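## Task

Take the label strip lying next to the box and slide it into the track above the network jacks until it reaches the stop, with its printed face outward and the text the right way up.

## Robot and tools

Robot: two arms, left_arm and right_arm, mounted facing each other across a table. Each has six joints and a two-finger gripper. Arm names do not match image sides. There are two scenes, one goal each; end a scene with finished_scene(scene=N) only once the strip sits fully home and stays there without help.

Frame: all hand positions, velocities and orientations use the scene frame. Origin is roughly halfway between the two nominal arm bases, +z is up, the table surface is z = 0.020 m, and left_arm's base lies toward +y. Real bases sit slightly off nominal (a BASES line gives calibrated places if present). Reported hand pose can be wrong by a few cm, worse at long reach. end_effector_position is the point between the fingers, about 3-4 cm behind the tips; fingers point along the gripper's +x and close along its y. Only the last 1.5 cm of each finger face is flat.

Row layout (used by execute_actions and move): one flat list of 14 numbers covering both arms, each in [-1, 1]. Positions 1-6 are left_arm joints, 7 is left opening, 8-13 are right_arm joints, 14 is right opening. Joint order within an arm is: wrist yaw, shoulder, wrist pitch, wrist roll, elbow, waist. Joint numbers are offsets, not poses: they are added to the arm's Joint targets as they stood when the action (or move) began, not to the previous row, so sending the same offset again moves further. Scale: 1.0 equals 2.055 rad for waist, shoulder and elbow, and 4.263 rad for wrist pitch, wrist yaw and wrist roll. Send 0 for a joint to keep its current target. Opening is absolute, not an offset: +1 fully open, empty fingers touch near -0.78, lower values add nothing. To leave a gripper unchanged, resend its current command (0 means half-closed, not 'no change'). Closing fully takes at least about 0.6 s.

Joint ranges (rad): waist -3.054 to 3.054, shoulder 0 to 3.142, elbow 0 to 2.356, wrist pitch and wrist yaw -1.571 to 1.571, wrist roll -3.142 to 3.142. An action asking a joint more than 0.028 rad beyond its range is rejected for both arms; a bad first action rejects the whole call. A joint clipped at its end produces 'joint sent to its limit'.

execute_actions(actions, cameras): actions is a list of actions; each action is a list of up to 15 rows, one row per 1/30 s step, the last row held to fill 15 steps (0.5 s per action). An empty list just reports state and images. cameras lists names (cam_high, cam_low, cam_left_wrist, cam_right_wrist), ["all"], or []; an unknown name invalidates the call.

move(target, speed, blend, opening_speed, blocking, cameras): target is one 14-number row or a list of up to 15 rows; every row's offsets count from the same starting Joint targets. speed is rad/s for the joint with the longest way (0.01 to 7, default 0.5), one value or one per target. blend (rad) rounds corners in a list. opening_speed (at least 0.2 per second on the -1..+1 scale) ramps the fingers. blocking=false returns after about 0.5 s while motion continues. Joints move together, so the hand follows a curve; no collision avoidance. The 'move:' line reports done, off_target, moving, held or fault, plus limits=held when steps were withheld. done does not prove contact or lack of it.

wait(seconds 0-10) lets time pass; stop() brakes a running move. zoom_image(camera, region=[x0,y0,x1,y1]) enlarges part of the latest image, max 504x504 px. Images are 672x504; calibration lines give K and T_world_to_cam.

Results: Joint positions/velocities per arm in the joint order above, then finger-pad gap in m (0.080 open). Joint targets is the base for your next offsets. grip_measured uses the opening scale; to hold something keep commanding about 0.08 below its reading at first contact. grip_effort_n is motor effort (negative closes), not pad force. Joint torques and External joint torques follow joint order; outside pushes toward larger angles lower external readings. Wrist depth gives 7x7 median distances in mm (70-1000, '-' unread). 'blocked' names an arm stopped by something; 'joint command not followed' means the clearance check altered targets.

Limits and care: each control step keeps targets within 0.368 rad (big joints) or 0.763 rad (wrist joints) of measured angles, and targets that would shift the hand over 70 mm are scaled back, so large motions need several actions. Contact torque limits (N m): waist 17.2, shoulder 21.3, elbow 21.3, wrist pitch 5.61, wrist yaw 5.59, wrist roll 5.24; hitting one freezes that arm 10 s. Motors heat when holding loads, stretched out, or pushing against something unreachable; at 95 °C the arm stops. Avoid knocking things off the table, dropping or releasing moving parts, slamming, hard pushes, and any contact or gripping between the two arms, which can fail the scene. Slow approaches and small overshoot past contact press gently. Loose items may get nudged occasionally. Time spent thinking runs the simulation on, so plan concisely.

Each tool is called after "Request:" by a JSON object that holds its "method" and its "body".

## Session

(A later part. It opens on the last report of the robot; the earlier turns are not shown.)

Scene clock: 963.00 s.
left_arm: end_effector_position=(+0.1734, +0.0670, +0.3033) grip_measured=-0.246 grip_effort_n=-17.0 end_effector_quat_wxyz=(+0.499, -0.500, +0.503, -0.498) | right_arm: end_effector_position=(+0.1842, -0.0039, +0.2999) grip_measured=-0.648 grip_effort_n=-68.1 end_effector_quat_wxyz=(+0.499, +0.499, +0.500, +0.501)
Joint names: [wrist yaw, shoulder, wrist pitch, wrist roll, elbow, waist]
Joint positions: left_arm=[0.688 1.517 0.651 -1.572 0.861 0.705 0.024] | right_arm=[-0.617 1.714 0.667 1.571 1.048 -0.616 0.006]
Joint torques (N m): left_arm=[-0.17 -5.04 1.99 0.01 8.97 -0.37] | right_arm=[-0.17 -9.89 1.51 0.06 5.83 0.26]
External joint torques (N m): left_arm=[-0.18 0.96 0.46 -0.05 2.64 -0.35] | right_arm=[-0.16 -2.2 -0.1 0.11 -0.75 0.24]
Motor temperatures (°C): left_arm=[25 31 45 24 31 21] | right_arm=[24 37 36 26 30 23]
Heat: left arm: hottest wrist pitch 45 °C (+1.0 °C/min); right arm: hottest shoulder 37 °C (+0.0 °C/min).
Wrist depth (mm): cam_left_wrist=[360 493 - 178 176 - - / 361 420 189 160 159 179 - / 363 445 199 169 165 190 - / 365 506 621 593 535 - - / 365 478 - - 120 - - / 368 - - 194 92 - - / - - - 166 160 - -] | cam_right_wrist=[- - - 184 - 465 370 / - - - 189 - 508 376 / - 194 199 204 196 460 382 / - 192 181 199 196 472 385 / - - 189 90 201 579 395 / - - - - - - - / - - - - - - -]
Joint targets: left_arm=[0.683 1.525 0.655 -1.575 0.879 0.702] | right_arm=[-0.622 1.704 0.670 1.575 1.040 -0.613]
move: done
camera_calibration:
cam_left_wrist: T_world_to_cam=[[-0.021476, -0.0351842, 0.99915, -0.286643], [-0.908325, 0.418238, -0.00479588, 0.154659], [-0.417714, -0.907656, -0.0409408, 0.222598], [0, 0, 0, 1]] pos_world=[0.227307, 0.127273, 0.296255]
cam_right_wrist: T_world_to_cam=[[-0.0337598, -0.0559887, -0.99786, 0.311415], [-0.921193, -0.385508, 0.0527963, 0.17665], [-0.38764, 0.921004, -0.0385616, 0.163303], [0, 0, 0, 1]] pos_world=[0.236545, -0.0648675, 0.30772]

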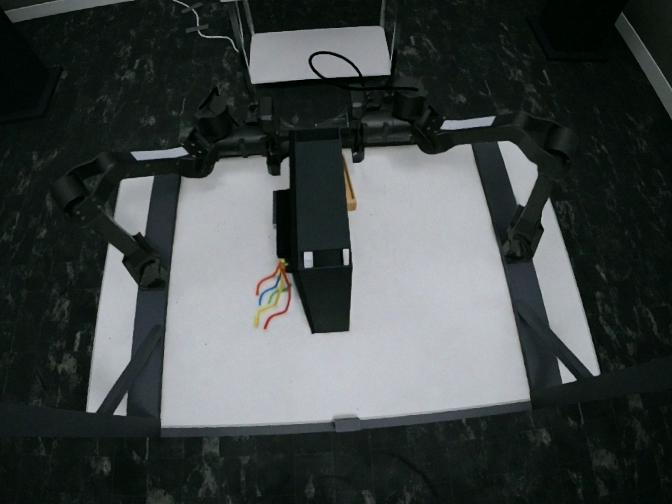

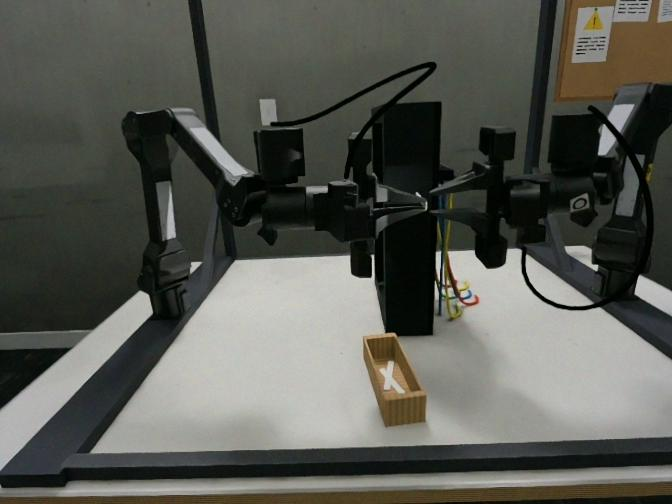

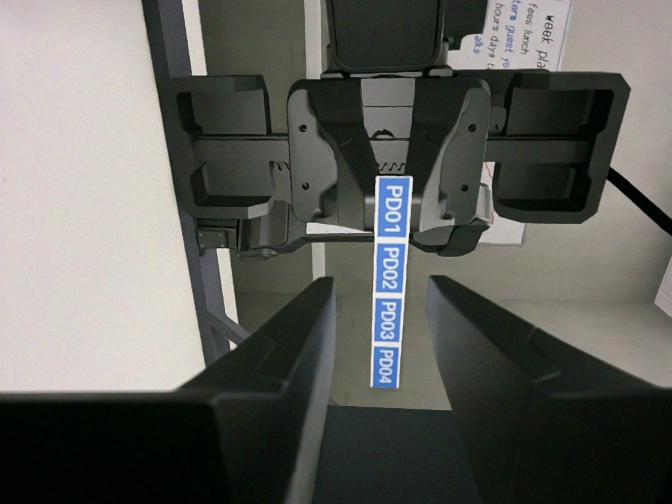

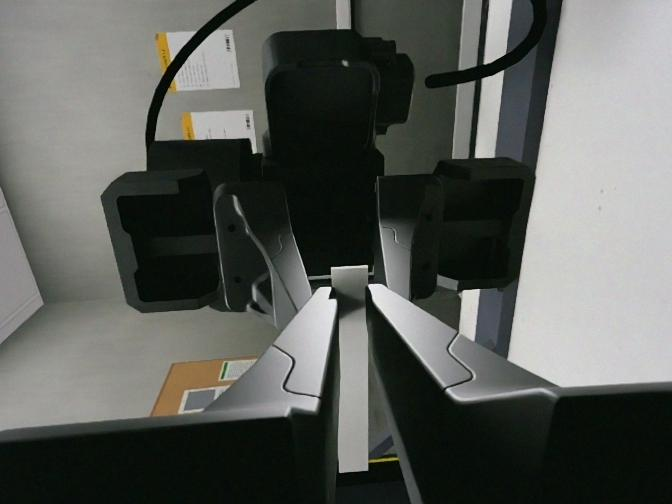

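Request:
{"method": "move", "body": {"target": [-0.00319, 0.00915, -0.0027, 0, 0.01353, -0.00579, -0.25, 0, 0, 0, 0, 0, 0, -0.66], "speed": 0.08, "cameras": ["cam_low", "cam_left_wrist", "cam_right_wrist"]}}

Request:
{"method": "zoom_image", "body": {"camera": "cam_left_wrist", "region": [310, 170, 450, 330]}}

Request:
{"method": "zoom_image", "body": {"camera": "cam_low", "region": [400, 180, 460, 230]}}

Request:
{"method": "zoom_image", "body": {"camera": "cam_right_wrist", "region": [280, 220, 440, 340]}}

Scene clock: 1072.67 s.
left_arm: end_effector_position=(+0.1746, +0.0603, +0.3057) grip_measured=-0.246 grip_effort_n=-17.0 end_effector_quat_wxyz=(+0.500, -0.500, +0.502, -0.498) | right_arm: end_effector_position=(+0.1842, -0.0039, +0.2999) grip_measured=-0.648 grip_effort_n=-68.1 end_effector_quat_wxyz=(+0.499, +0.499, +0.500, +0.501)
Joint names: [wrist yaw, shoulder, wrist pitch, wrist roll, elbow, waist]
Joint positions: left_arm=[0.675 1.536 0.643 -1.572 0.888 0.694 0.024] | right_arm=[-0.617 1.714 0.667 1.571 1.048 -0.616 0.006]
Joint torques (N m): left_arm=[-0.17 -5.26 1.73 0 9.03 -0.32] | right_arm=[-0.17 -9.85 1.53 0.07 5.87 0.3]
External joint torques (N m): left_arm=[-0.17 0.8 0.22 -0.05 2.74 -0.35] | right_arm=[-0.16 -2.16 -0.08 0.12 -0.71 0.25]
Motor temperatures (°C): left_arm=[25 26 47 24 40 22] | right_arm=[24 38 37 26 30 23]
Heat: left arm: hottest wrist pitch 47 °C (+1.0 °C/min); right arm: hottest shoulder 38 °C (+0.0 °C/min).
Wrist depth (mm): cam_left_wrist=[364 487 - 171 172 - - / 361 186 183 158 153 173 - / 365 423 182 140 130 185 - / 366 507 618 174 509 - - / 368 481 - - - - - / 371 - - - 85 - - / - - - 167 167 - -] | cam_right_wrist=[- - - 176 - 460 370 / - - - 183 - 506 376 / - 188 192 197 186 456 380 / - 185 167 200 186 468 387 / - - 180 90 193 578 395 / - - - - - - - / - - - - - - -]
Joint targets: left_arm=[0.670 1.544 0.644 -1.575 0.906 0.690] | right_arm=[-0.622 1.704 0.670 1.575 1.040 -0.613]
move: done
camera_calibration:
cam_left_wrist: T_world_to_cam=[[-0.0219609, -0.0347552, 0.999155, -0.289092], [-0.909134, 0.416467, -0.00549568, 0.159037], [-0.415924, -0.908486, -0.0407431, 0.216792], [0, 0, 0, 1]] pos_world=[0.228407, 0.120671, 0.298554]
cam_right_wrist: T_world_to_cam=[[-0.0337598, -0.0559887, -0.99786, 0.311415], [-0.921193, -0.385508, 0.0527963, 0.17665], [-0.38764, 0.921004, -0.0385616, 0.163303], [0, 0, 0, 1]] pos_world=[0.236545, -0.0648675, 0.30772]
Images, in order (width x height): cam_low 672x504, cam_left_wrist 672x504, cam_right_wrist 672x504.

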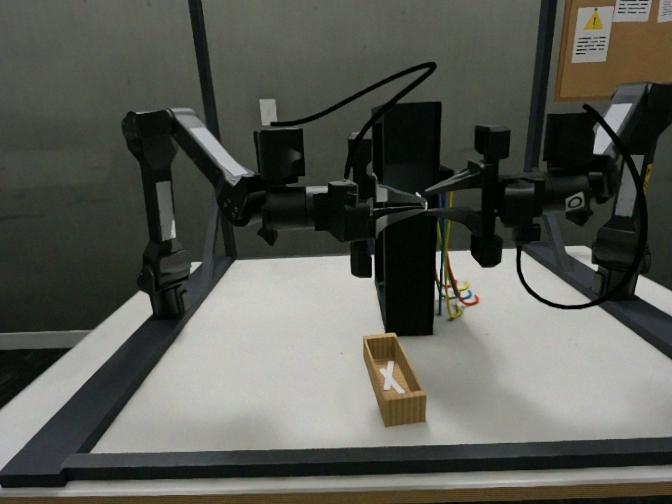

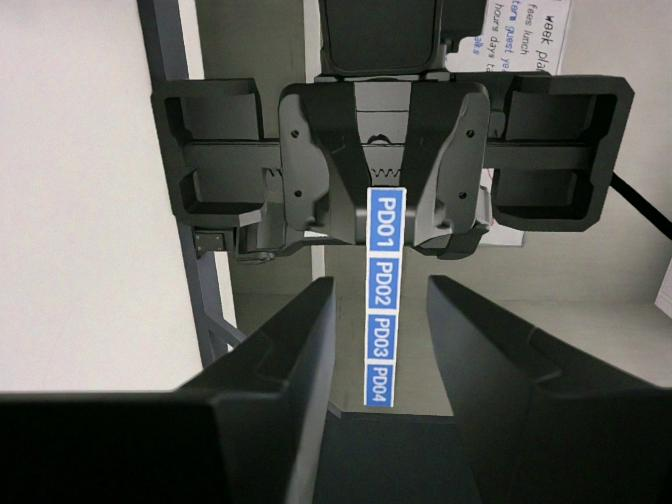

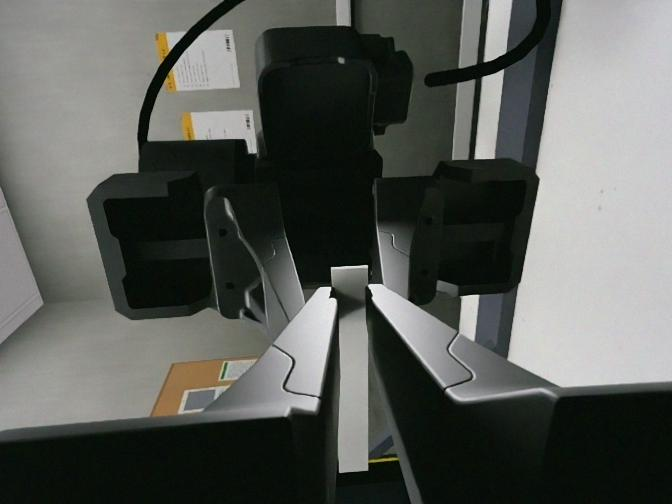

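Scaled by 3.150.

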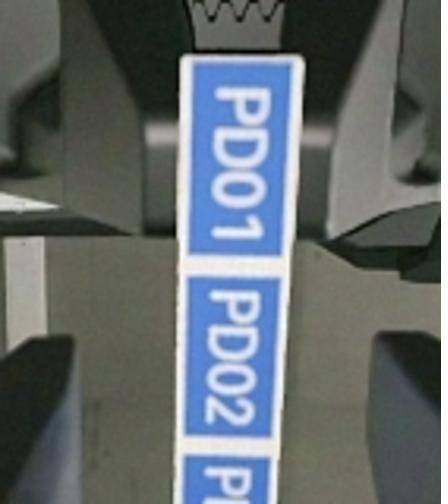

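Scaled by 8.400.

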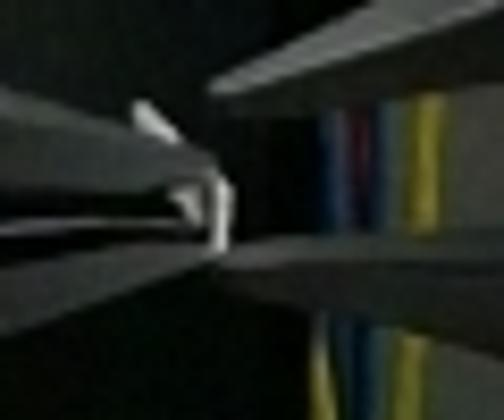

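Scaled by 3.150.

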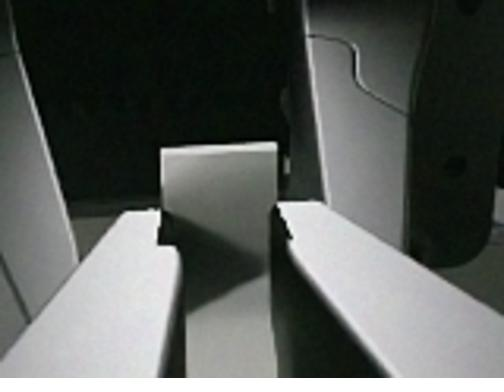

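Request:
{"method": "move", "body": {"target": [-0.00333, 0.01017, 0.00014, 0, 0.01036, -0.00681, -0.25, 0, 0, 0, 0, 0, 0, -0.66], "speed": 0.05, "cameras": ["cam_low", "cam_left_wrist", "cam_right_wrist"]}}

Request:
{"method": "zoom_image", "body": {"camera": "cam_left_wrist", "region": [320, 180, 440, 330]}}

Request:
{"method": "zoom_image", "body": {"camera": "cam_low", "region": [405, 185, 455, 225]}}

Request:
{"method": "zoom_image", "body": {"camera": "cam_right_wrist", "region": [280, 240, 420, 340]}}

Scene clock: 1134.77 s.
left_arm: end_effector_position=(+0.1746, +0.0531, +0.3059) grip_measured=-0.246 grip_effort_n=-17.0 end_effector_quat_wxyz=(+0.500, -0.500, +0.502, -0.498) | right_arm: end_effector_position=(+0.1842, -0.0039, +0.2999) grip_measured=-0.648 grip_effort_n=-68.1 end_effector_quat_wxyz=(+0.499, +0.499, +0.500, +0.501)
Joint names: [wrist yaw, shoulder, wrist pitch, wrist roll, elbow, waist]
Joint positions: left_arm=[0.661 1.557 0.643 -1.572 0.91 0.68 0.024] | right_arm=[-0.617 1.714 0.667 1.571 1.048 -0.616 0.006]
Joint torques (N m): left_arm=[-0.18 -5.35 1.81 0 9 -0.29] | right_arm=[-0.18 -9.87 1.53 0.08 5.94 0.3]
External joint torques (N m): left_arm=[-0.18 0.86 0.28 -0.05 2.68 -0.3] | right_arm=[-0.18 -2.18 -0.09 0.13 -0.67 0.29]
Heat: left arm: hottest wrist pitch 45 °C (-2.0 °C/min); right arm: hottest shoulder 38 °C (+0.0 °C/min).
Wrist depth (mm): cam_left_wrist=[360 487 - 164 167 - - / 364 418 178 151 146 166 165 / 364 423 175 128 150 178 - / 368 503 609 147 480 - - / 369 484 - - - - - / 370 - - - 85 - - / - - - 167 167 - -] | cam_right_wrist=[- - - 173 - 469 369 / - - - 172 - 503 376 / - 181 189 190 192 198 383 / - 179 155 183 178 211 387 / - 191 174 90 184 545 394 / - - - - - - - / - - - - - - -]
Joint targets: left_arm=[0.656 1.565 0.644 -1.575 0.928 0.676] | right_arm=[-0.622 1.704 0.670 1.575 1.040 -0.613]
move: done
camera_calibration:
cam_left_wrist: T_world_to_cam=[[-0.0220519, -0.0347138, 0.999154, -0.289622], [-0.909132, 0.41647, -0.00559555, 0.162025], [-0.415924, -0.908486, -0.0407433, 0.210354], [0, 0, 0, 1]] pos_world=[0.228407, 0.113571, 0.298854]
cam_right_wrist: T_world_to_cam=[[-0.0337598, -0.0559887, -0.99786, 0.311415], [-0.921193, -0.385508, 0.0527963, 0.17665], [-0.38764, 0.921004, -0.0385616, 0.163303], [0, 0, 0, 1]] pos_world=[0.236545, -0.0648675, 0.30772]
Images, in order (width x height): cam_low 672x504, cam_left_wrist 672x504, cam_right_wrist 672x504.

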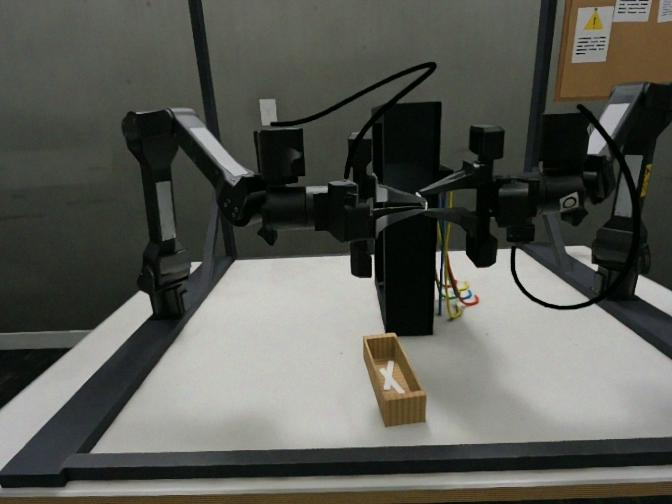

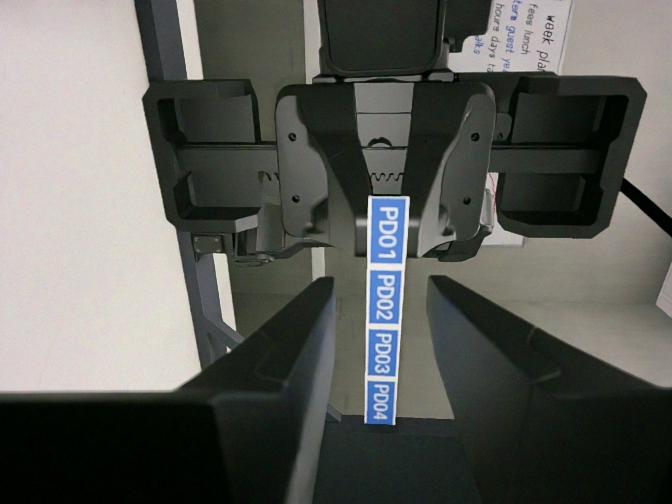

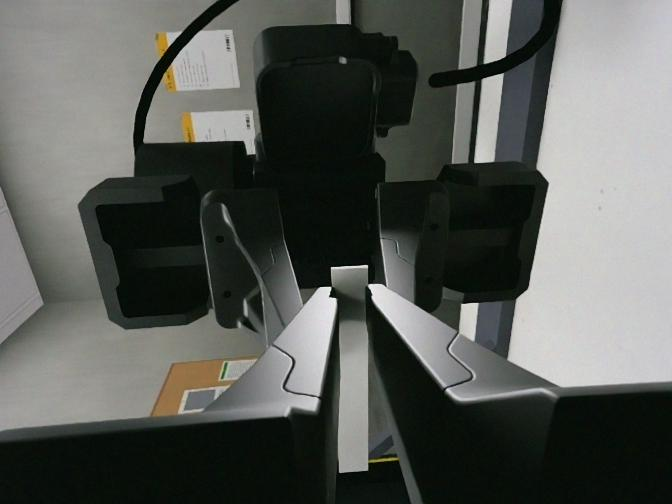

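Scaled by 3.360.

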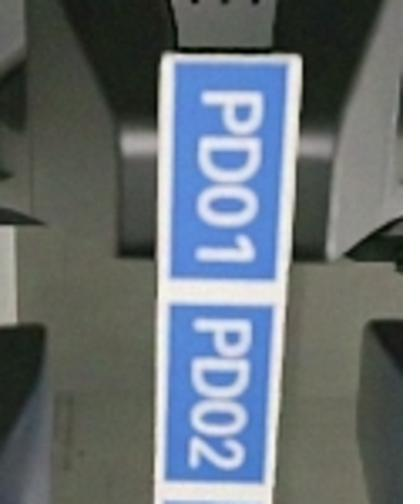

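Scaled by 10.080.

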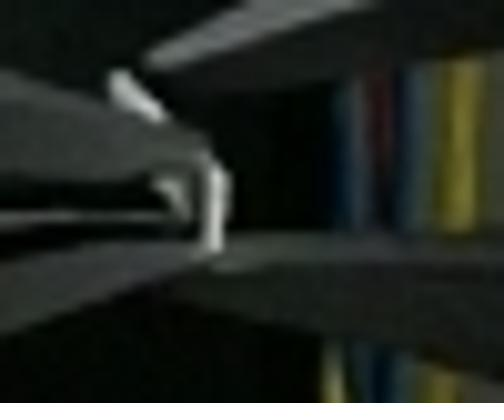

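Scaled by 3.600.

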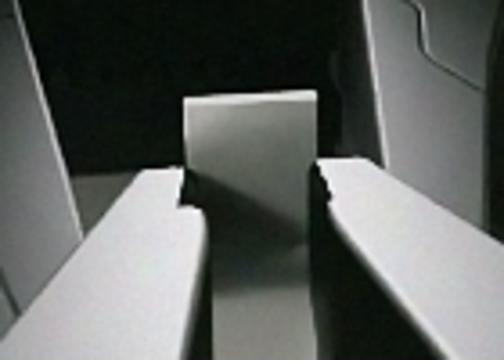

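Request:
{"method": "move", "body": {"target": [0, 0, -0.0008, 0, 0.00165, 0, -0.25, 0, 0, 0, 0, 0, 0, -0.66], "speed": 0.05, "cameras": ["cam_low", "cam_left_wrist", "cam_right_wrist"]}}

Request:
{"method": "zoom_image", "body": {"camera": "cam_left_wrist", "region": [320, 180, 440, 330]}}

Scene clock: 1166.30 s.
left_arm: end_effector_position=(+0.1748, +0.0529, +0.3069) grip_measured=-0.246 grip_effort_n=-17.0 end_effector_quat_wxyz=(+0.500, -0.500, +0.502, -0.498) | right_arm: end_effector_position=(+0.1842, -0.0039, +0.2999) grip_measured=-0.648 grip_effort_n=-68.1 end_effector_quat_wxyz=(+0.499, +0.499, +0.500, +0.501)
Joint names: [wrist yaw, shoulder, wrist pitch, wrist roll, elbow, waist]
Joint positions: left_arm=[0.66 1.557 0.64 -1.572 0.913 0.68 0.024] | right_arm=[-0.617 1.714 0.667 1.571 1.048 -0.616 0.006]
Joint torques (N m): left_arm=[-0.16 -5.36 1.76 0 8.99 -0.36] | right_arm=[-0.16 -9.84 1.52 0.05 5.94 0.25]
External joint torques (N m): left_arm=[-0.16 0.92 0.22 -0.05 2.61 -0.36] | right_arm=[-0.16 -2.07 -0.11 0.1 -0.7 0.23]
Motor temperatures (°C): left_arm=[25 27 45 24 45 22] | right_arm=[24 38 38 26 30 23]
Heat: left arm: hottest elbow 45 °C (+2.0 °C/min); right arm: hottest shoulder 38 °C (+0.0 °C/min).
Wrist depth (mm): cam_left_wrist=[361 487 - 163 167 - - / 367 182 179 150 146 167 166 / 367 424 175 129 150 178 206 / 365 510 605 140 499 - - / 369 485 - - - - - / 372 - - - 85 - - / - - - 168 168 - -] | cam_right_wrist=[- - - 170 - 464 371 / - - 189 173 - 505 377 / - 180 188 189 184 198 380 / - 178 155 182 177 212 386 / - 187 174 90 184 546 393 / - - - - - - - / - - - - - - -]
Joint targets: left_arm=[0.656 1.565 0.641 -1.575 0.931 0.676] | right_arm=[-0.622 1.704 0.670 1.575 1.040 -0.613]
move: done
camera_calibration:
cam_left_wrist: T_world_to_cam=[[-0.0224597, -0.034199, 0.999163, -0.290494], [-0.909269, 0.416163, -0.00619475, 0.162582], [-0.415602, -0.908647, -0.0404429, 0.210056], [0, 0, 0, 1]] pos_world=[0.228606, 0.113272, 0.299754]
cam_right_wrist: T_world_to_cam=[[-0.0337598, -0.0559887, -0.99786, 0.311415], [-0.921193, -0.385508, 0.0527963, 0.17665], [-0.38764, 0.921004, -0.0385616, 0.163303], [0, 0, 0, 1]] pos_world=[0.236545, -0.0648675, 0.30772]
Images, in order (width x height): cam_low 672x504, cam_left_wrist 672x504, cam_right_wrist 672x504.

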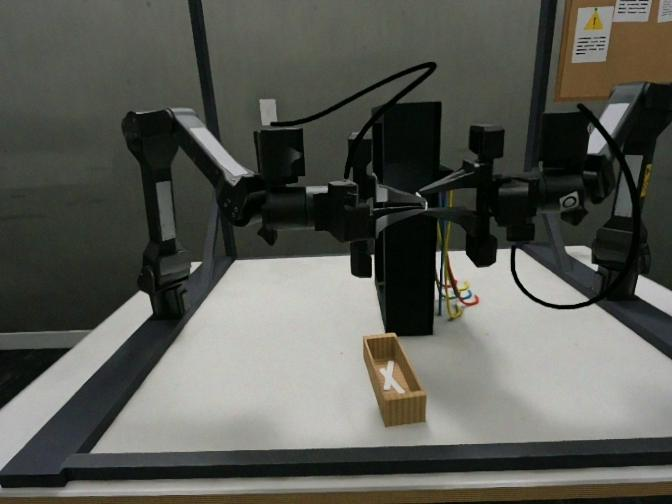

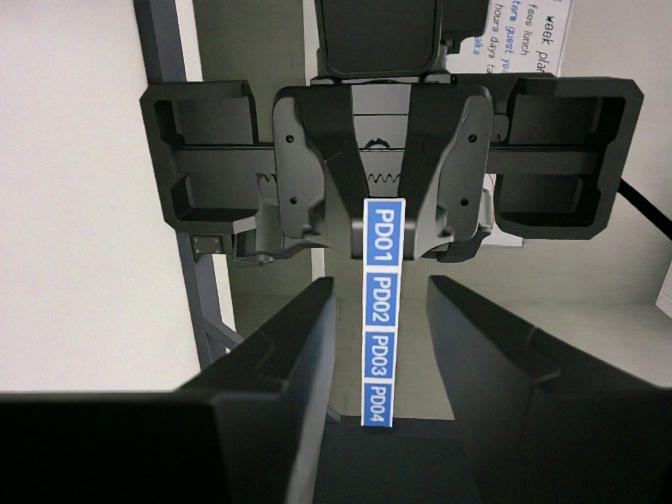

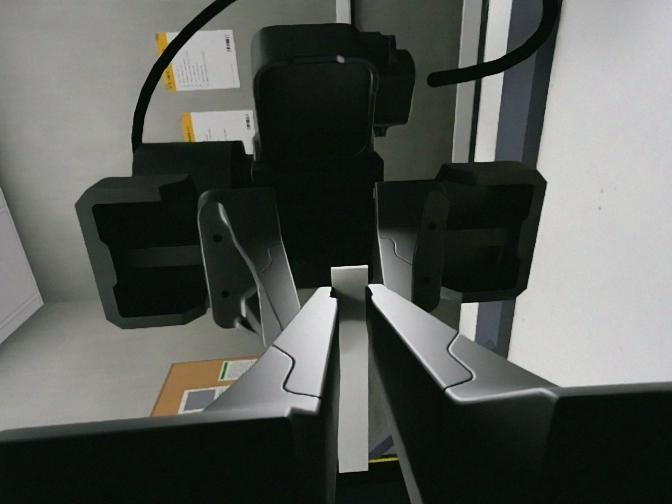

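Scaled by 3.360.

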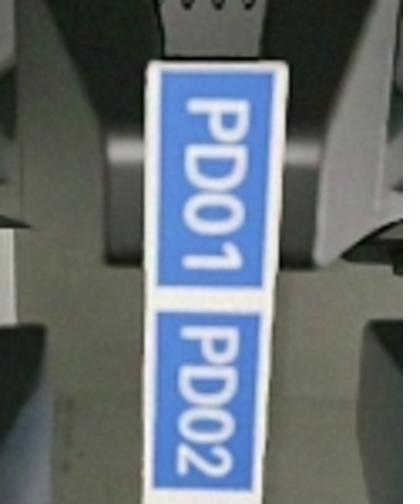

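Request:
{"method": "move", "body": {"target": [0, 0, 0, 0, 0, 0, -0.52, 0, 0, 0, 0, 0, 0, -0.66], "speed": 0.05, "opening_speed": 0.5, "cameras": ["cam_left_wrist", "cam_low"]}}

Request:
{"method": "zoom_image", "body": {"camera": "cam_left_wrist", "region": [320, 190, 440, 340]}}

Scene clock: 1180.20 s.
left_arm: end_effector_position=(+0.1749, +0.0528, +0.3072) grip_measured=-0.516 grip_effort_n=-17.4 end_effector_quat_wxyz=(+0.500, -0.500, +0.501, -0.499) | right_arm: end_effector_position=(+0.1842, -0.0039, +0.2999) grip_measured=-0.648 grip_effort_n=-68.1 end_effector_quat_wxyz=(+0.499, +0.499, +0.500, +0.501)
Joint names: [wrist yaw, shoulder, wrist pitch, wrist roll, elbow, waist]
Joint positions: left_arm=[0.66 1.557 0.64 -1.572 0.914 0.68 0.012] | right_arm=[-0.617 1.714 0.667 1.571 1.048 -0.616 0.006]
Joint torques (N m): left_arm=[-0.16 -5.4 1.76 0.01 8.98 -0.29] | right_arm=[-0.16 -9.82 1.53 0.06 5.89 0.25]
External joint torques (N m): left_arm=[-0.17 0.78 0.24 -0.04 2.69 -0.29] | right_arm=[-0.16 -2.02 -0.13 0.12 -0.82 0.2]
Heat: left arm: hottest wrist pitch 44 °C (-1.0 °C/min); right arm: hottest shoulder 38 °C (+0.0 °C/min).
Wrist depth (mm): cam_left_wrist=[363 485 - 164 168 - - / 364 182 178 151 149 166 166 / 369 426 174 129 150 177 - / 369 512 612 102 500 - - / 371 512 697 108 109 - - / 371 - - - 84 - - / - - - 168 - - -] | cam_right_wrist=[- - - 170 - 462 369 / - - 188 174 - 507 375 / - 180 188 189 194 197 384 / - 178 163 153 190 212 386 / - 187 175 90 197 546 392 / - - - - - - - / - - - - - - -]
Joint targets: left_arm=[0.656 1.565 0.641 -1.575 0.931 0.676] | right_arm=[-0.622 1.704 0.670 1.575 1.040 -0.613]
move: done
camera_calibration:
cam_left_wrist: T_world_to_cam=[[-0.0229309, -0.0335456, 0.999174, -0.290764], [-0.909256, 0.41618, -0.00689472, 0.162921], [-0.415605, -0.908663, -0.0400449, 0.209902], [0, 0, 0, 1]] pos_world=[0.228706, 0.113172, 0.300053]
Images, in order (width x height): cam_low 672x504, cam_left_wrist 672x504.

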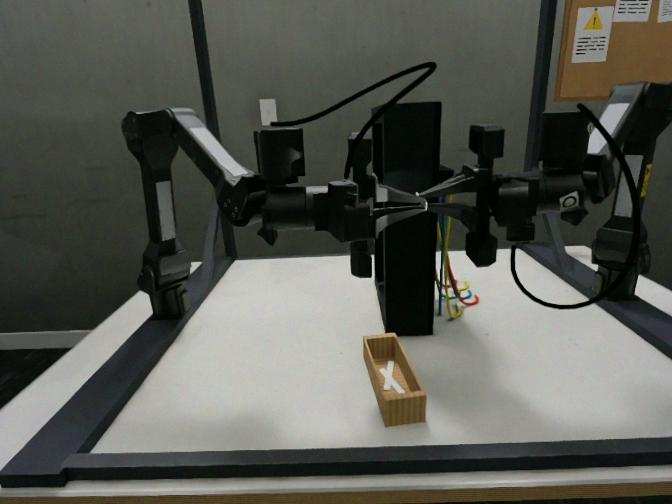

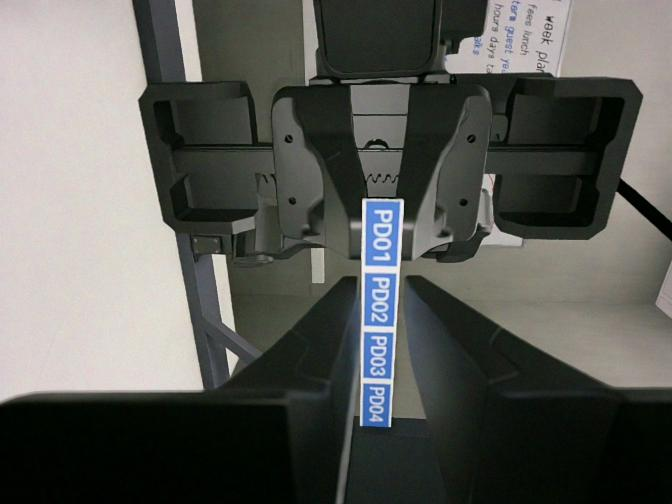

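Scaled by 3.360.

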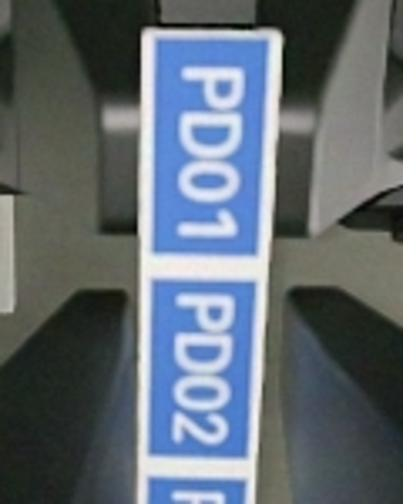

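Request:
{"method": "move", "body": {"target": [[0, 0, -0.0006, 0, 0, 0, -0.52, 0, 0, 0, 0, 0, 0, -0.66], [0, 0, -0.0006, 0, 0, 0, -0.64, 0, 0, 0, 0, 0, 0, -0.66]], "speed": 0.05, "opening_speed": 0.25, "cameras": ["cam_left_wrist", "cam_low", "cam_right_wrist"]}}

Request:
{"method": "zoom_image", "body": {"camera": "cam_left_wrist", "region": [320, 190, 440, 340]}}

Request:
{"method": "zoom_image", "body": {"camera": "cam_right_wrist", "region": [280, 240, 420, 340]}}

Scene clock: 1200.43 s.
left_arm: end_effector_position=(+0.1749, +0.0528, +0.3068) grip_measured=-0.624 grip_effort_n=-72.8 end_effector_quat_wxyz=(+0.500, -0.500, +0.502, -0.498) | right_arm: end_effector_position=(+0.1842, -0.0039, +0.2999) grip_measured=-0.648 grip_effort_n=-68.1 end_effector_quat_wxyz=(+0.499, +0.499, +0.501, +0.501)
Joint names: [wrist yaw, shoulder, wrist pitch, wrist roll, elbow, waist]
Joint positions: left_arm=[0.66 1.557 0.637 -1.572 0.914 0.68 0.007] | right_arm=[-0.617 1.714 0.667 1.571 1.048 -0.616 0.006]
Joint torques (N m): left_arm=[-0.16 -5.42 1.77 0.01 8.92 -0.32] | right_arm=[-0.16 -9.92 1.53 0.05 5.92 0.25]
External joint torques (N m): left_arm=[-0.17 0.85 0.24 -0.04 2.57 -0.3] | right_arm=[-0.16 -2.2 -0.09 0.1 -0.7 0.23]
Heat: left arm: hottest wrist pitch 43 °C (-2.0 °C/min); right arm: hottest shoulder 38 °C (+0.0 °C/min).
Wrist depth (mm): cam_left_wrist=[361 490 - 163 167 - - / 364 421 179 151 149 166 165 / 365 422 175 130 150 178 - / 366 502 607 102 499 - - / 370 514 696 - 94 - - / 370 - - - - - - / - - - 168 - - -] | cam_right_wrist=[- - - 170 - 461 369 / - - 189 174 - 503 374 / - 180 188 189 195 197 379 / - 178 166 146 190 212 390 / - 187 - 90 197 540 393 / - - - - - - - / - - - - - - -]
Joint targets: left_arm=[0.656 1.565 0.638 -1.575 0.931 0.676] | right_arm=[-0.622 1.704 0.670 1.575 1.040 -0.613]
move: done
camera_calibration:
cam_left_wrist: T_world_to_cam=[[-0.0213368, -0.0355911, 0.999139, -0.290489], [-0.909281, 0.416157, -0.00459367, 0.162239], [-0.415635, -0.908596, -0.0412418, 0.210243], [0, 0, 0, 1]] pos_world=[0.228707, 0.11317, 0.299655]
cam_right_wrist: T_world_to_cam=[[-0.0342079, -0.0559634, -0.997847, 0.31152], [-0.921176, -0.385493, 0.0531996, 0.176523], [-0.38764, 0.921012, -0.0383652, 0.163244], [0, 0, 0, 1]] pos_world=[0.236545, -0.0648675, 0.307721]
Images, in order (width x height): cam_low 672x504, cam_left_wrist 672x504, cam_right_wrist 672x504.

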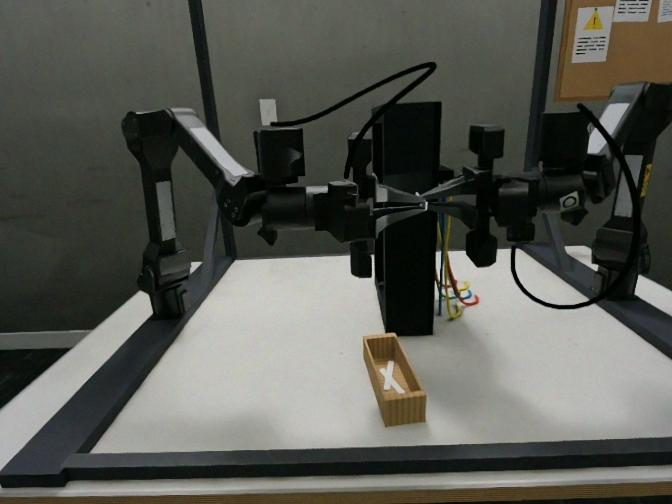

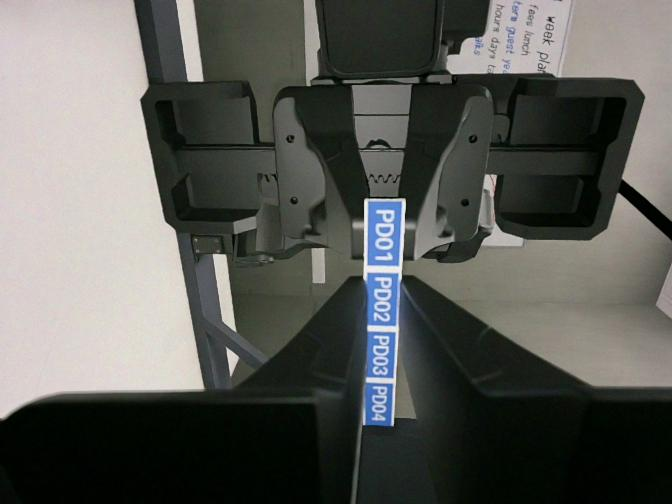

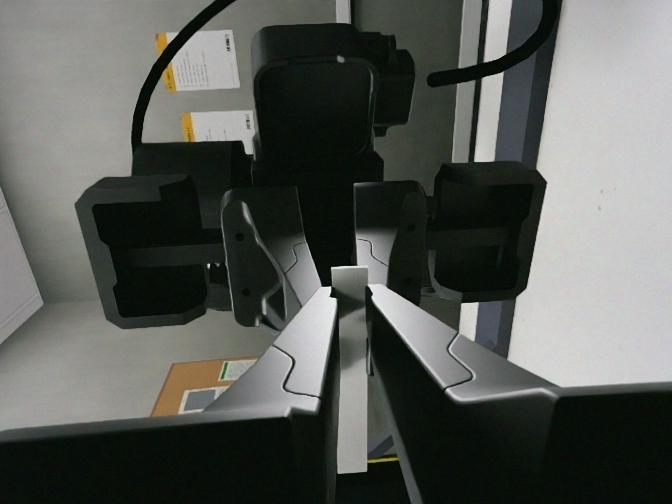

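Scaled by 3.360.

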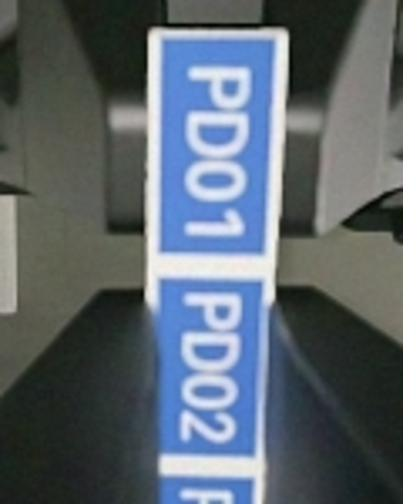

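Scaled by 3.600.

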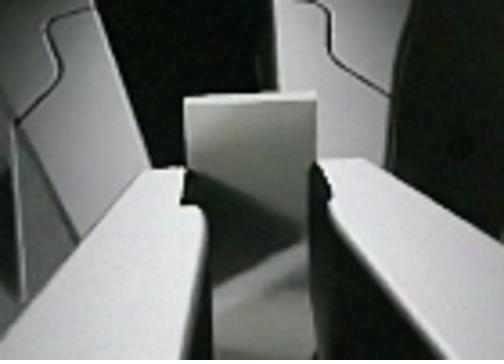

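Request:
{"method": "move", "body": {"target": [[0, 0, 0, 0, 0, 0, -0.67, 0, 0, 0, 0, 0, 0, -0.66], [0, 0, 0, 0, 0, 0, -0.67, 0, 0, 0, 0, 0, 0, -0.35]], "speed": 0.05, "opening_speed": 0.4, "cameras": ["cam_left_wrist", "cam_right_wrist"]}}

Request:
{"method": "zoom_image", "body": {"camera": "cam_left_wrist", "region": [320, 190, 440, 340]}}

Request:
{"method": "zoom_image", "body": {"camera": "cam_right_wrist", "region": [280, 220, 440, 340]}}

Scene clock: 1227.37 s.
left_arm: end_effector_position=(+0.1749, +0.0528, +0.3068) grip_measured=-0.636 grip_effort_n=-83.5 end_effector_quat_wxyz=(+0.500, -0.500, +0.502, -0.498) | right_arm: end_effector_position=(+0.1842, -0.0039, +0.2999) grip_measured=-0.354 grip_effort_n=15.1 end_effector_quat_wxyz=(+0.499, +0.499, +0.501, +0.501)
Joint names: [wrist yaw, shoulder, wrist pitch, wrist roll, elbow, waist]
Joint positions: left_arm=[0.66 1.557 0.637 -1.572 0.914 0.68 0.006] | right_arm=[-0.617 1.714 0.667 1.571 1.048 -0.616 0.019]
Joint torques (N m): left_arm=[-0.16 -5.4 1.78 0.01 8.9 -0.3] | right_arm=[-0.17 -9.82 1.52 0.04 5.89 0.28]
External joint torques (N m): left_arm=[-0.17 0.84 0.26 -0.04 2.58 -0.31] | right_arm=[-0.17 -1.95 -0.14 0.1 -0.84 0.28]
Motor temperatures (°C): left_arm=[25 27 42 24 40 22] | right_arm=[24 38 38 26 30 23]
Heat: left arm: hottest wrist pitch 42 °C (-3.0 °C/min); right arm: hottest shoulder 38 °C (+0.0 °C/min).
Wrist depth (mm): cam_left_wrist=[360 490 - 163 167 - - / 362 182 176 171 172 166 165 / 363 423 174 132 150 165 207 / 368 510 610 103 501 - - / 370 514 703 - 93 - - / 370 - - - - - - / - - - 168 - - -] | cam_right_wrist=[- - - 170 - 458 369 / - - 188 173 - 502 375 / - 179 189 189 195 196 381 / - 178 166 146 190 212 388 / - 186 - 110 94 538 394 / - - - - 79 - - / - - - 182 - - -]
Joint targets: left_arm=[0.656 1.565 0.638 -1.575 0.931 0.676] | right_arm=[-0.622 1.704 0.670 1.575 1.040 -0.613]
move: done
camera_calibration:
cam_left_wrist: T_world_to_cam=[[-0.0213368, -0.0355911, 0.999139, -0.290489], [-0.909281, 0.416157, -0.00459367, 0.162239], [-0.415635, -0.908596, -0.0412418, 0.210243], [0, 0, 0, 1]] pos_world=[0.228707, 0.11317, 0.299655]
cam_right_wrist: T_world_to_cam=[[-0.0342079, -0.0559634, -0.997847, 0.31152], [-0.921176, -0.385493, 0.0531996, 0.176523], [-0.38764, 0.921012, -0.0383652, 0.163244], [0, 0, 0, 1]] pos_world=[0.236545, -0.0648675, 0.307721]
Images, in order (width x height): cam_left_wrist 672x504, cam_right_wrist 672x504.

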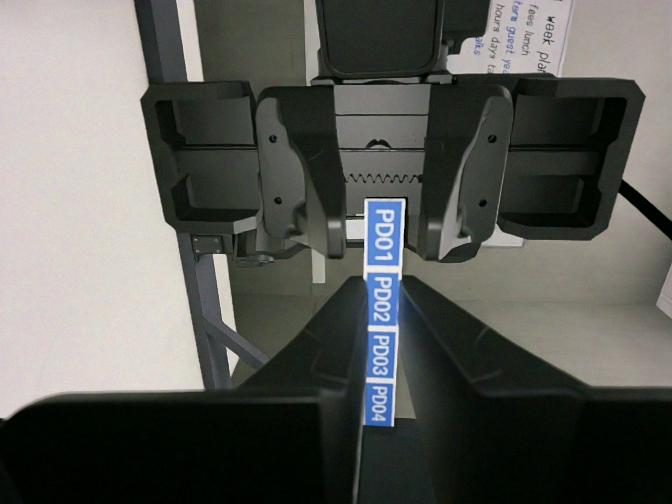

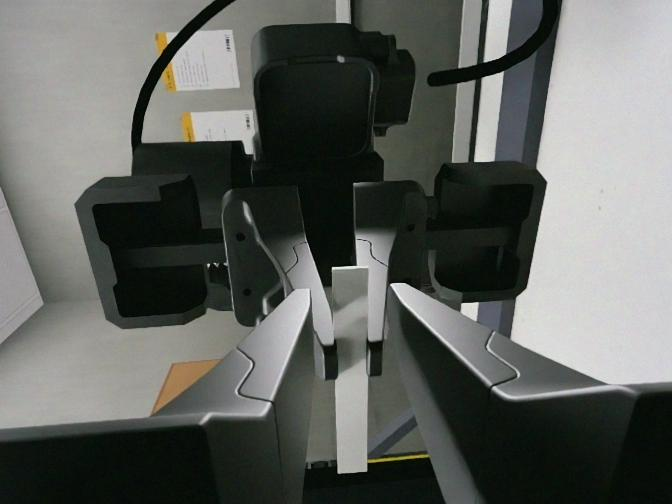

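Scaled by 3.360.

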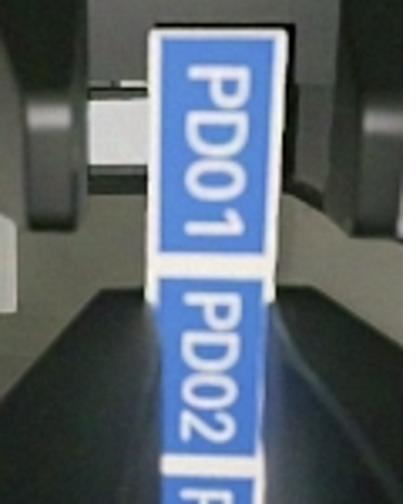

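Scaled by 3.150.

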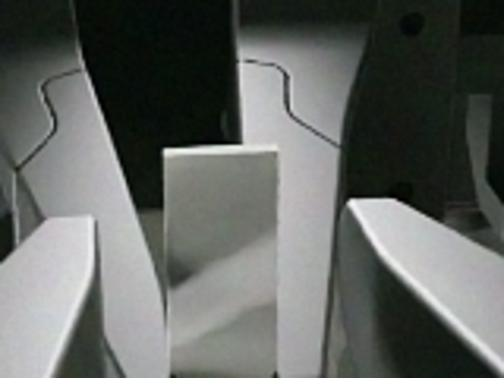

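Request:
{"method": "move", "body": {"target": [0, 0, 0, 0, 0, 0, -0.67, -0.0574, -0.15786, -0.00265, 0, -0.15474, -0.12345, -0.35], "speed": 0.2, "cameras": ["cam_high", "cam_low", "cam_left_wrist", "cam_right_wrist"]}}

Scene clock: 1236.43 s.
left_arm: end_effector_position=(+0.1749, +0.0528, +0.3068) grip_measured=-0.636 grip_effort_n=-83.5 end_effector_quat_wxyz=(+0.500, -0.500, +0.502, -0.498) | right_arm: end_effector_position=(+0.1851, -0.1180, +0.3000) grip_measured=-0.353 grip_effort_n=15.1 end_effector_quat_wxyz=(+0.500, +0.500, +0.500, +0.500)
Joint names: [wrist yaw, shoulder, wrist pitch, wrist roll, elbow, waist]
Joint positions: left_arm=[0.66 1.557 0.637 -1.572 0.914 0.68 0.006] | right_arm=[-0.862 1.388 0.659 1.571 0.73 -0.863 0.019]
Joint torques (N m): left_arm=[-0.17 -5.42 1.77 0 8.9 -0.32] | right_arm=[-0.19 -7 1.2 0.08 5.82 -0.41]
External joint torques (N m): left_arm=[-0.18 0.95 0.21 -0.05 2.5 -0.29] | right_arm=[-0.19 -1.79 -0.35 0.13 -0.8 -0.4]
Heat: left arm: hottest wrist pitch 42 °C (-2.0 °C/min); right arm: hottest shoulder 38 °C (+0.0 °C/min).
Wrist depth (mm): cam_left_wrist=[361 488 - 276 270 - - / 363 498 283 266 257 282 - / 365 506 738 449 452 - - / 368 507 609 606 614 - - / 368 517 694 - 93 - - / 373 - - - - - - / - - - 168 - - -] | cam_right_wrist=[- - - - - 537 378 / - - 373 291 - 547 383 / - - 286 267 310 558 389 / - - 668 679 706 577 393 / - - - 100 94 298 292 / - - - 229 79 - - / - - - 326 - - -]
Joint targets: left_arm=[0.656 1.565 0.638 -1.575 0.931 0.676] | right_arm=[-0.866 1.380 0.658 1.575 0.722 -0.866]
move: done
camera_calibration:
cam_left_wrist: T_world_to_cam=[[-0.0213368, -0.0355911, 0.999139, -0.290489], [-0.909281, 0.416157, -0.00459367, 0.162239], [-0.415635, -0.908596, -0.0412418, 0.210243], [0, 0, 0, 1]] pos_world=[0.228707, 0.11317, 0.299655]
cam_right_wrist: T_world_to_cam=[[-0.0341661, -0.0560936, -0.997841, 0.305311], [-0.922357, -0.382674, 0.0530935, 0.133914], [-0.384826, 0.922179, -0.0386639, 0.26842], [0, 0, 0, 1]] pos_world=[0.237242, -0.17916, 0.30792]

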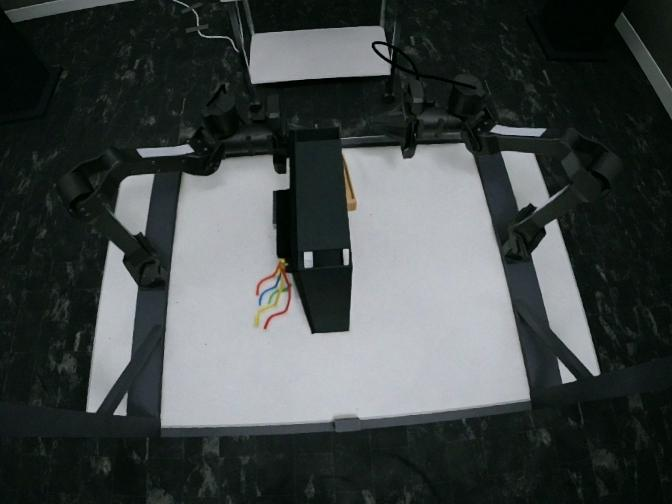

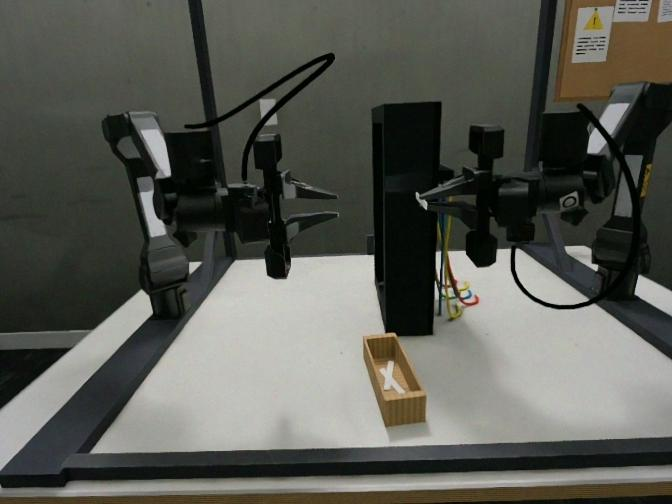

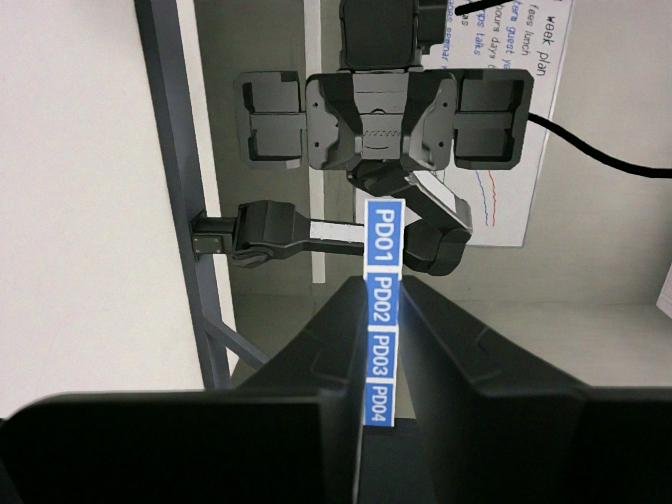

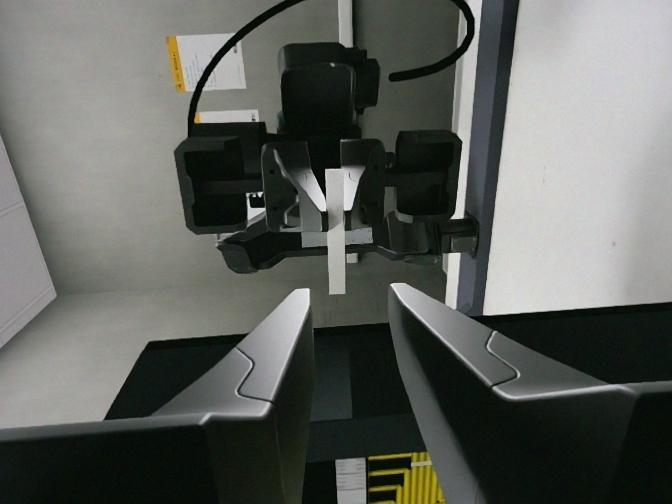

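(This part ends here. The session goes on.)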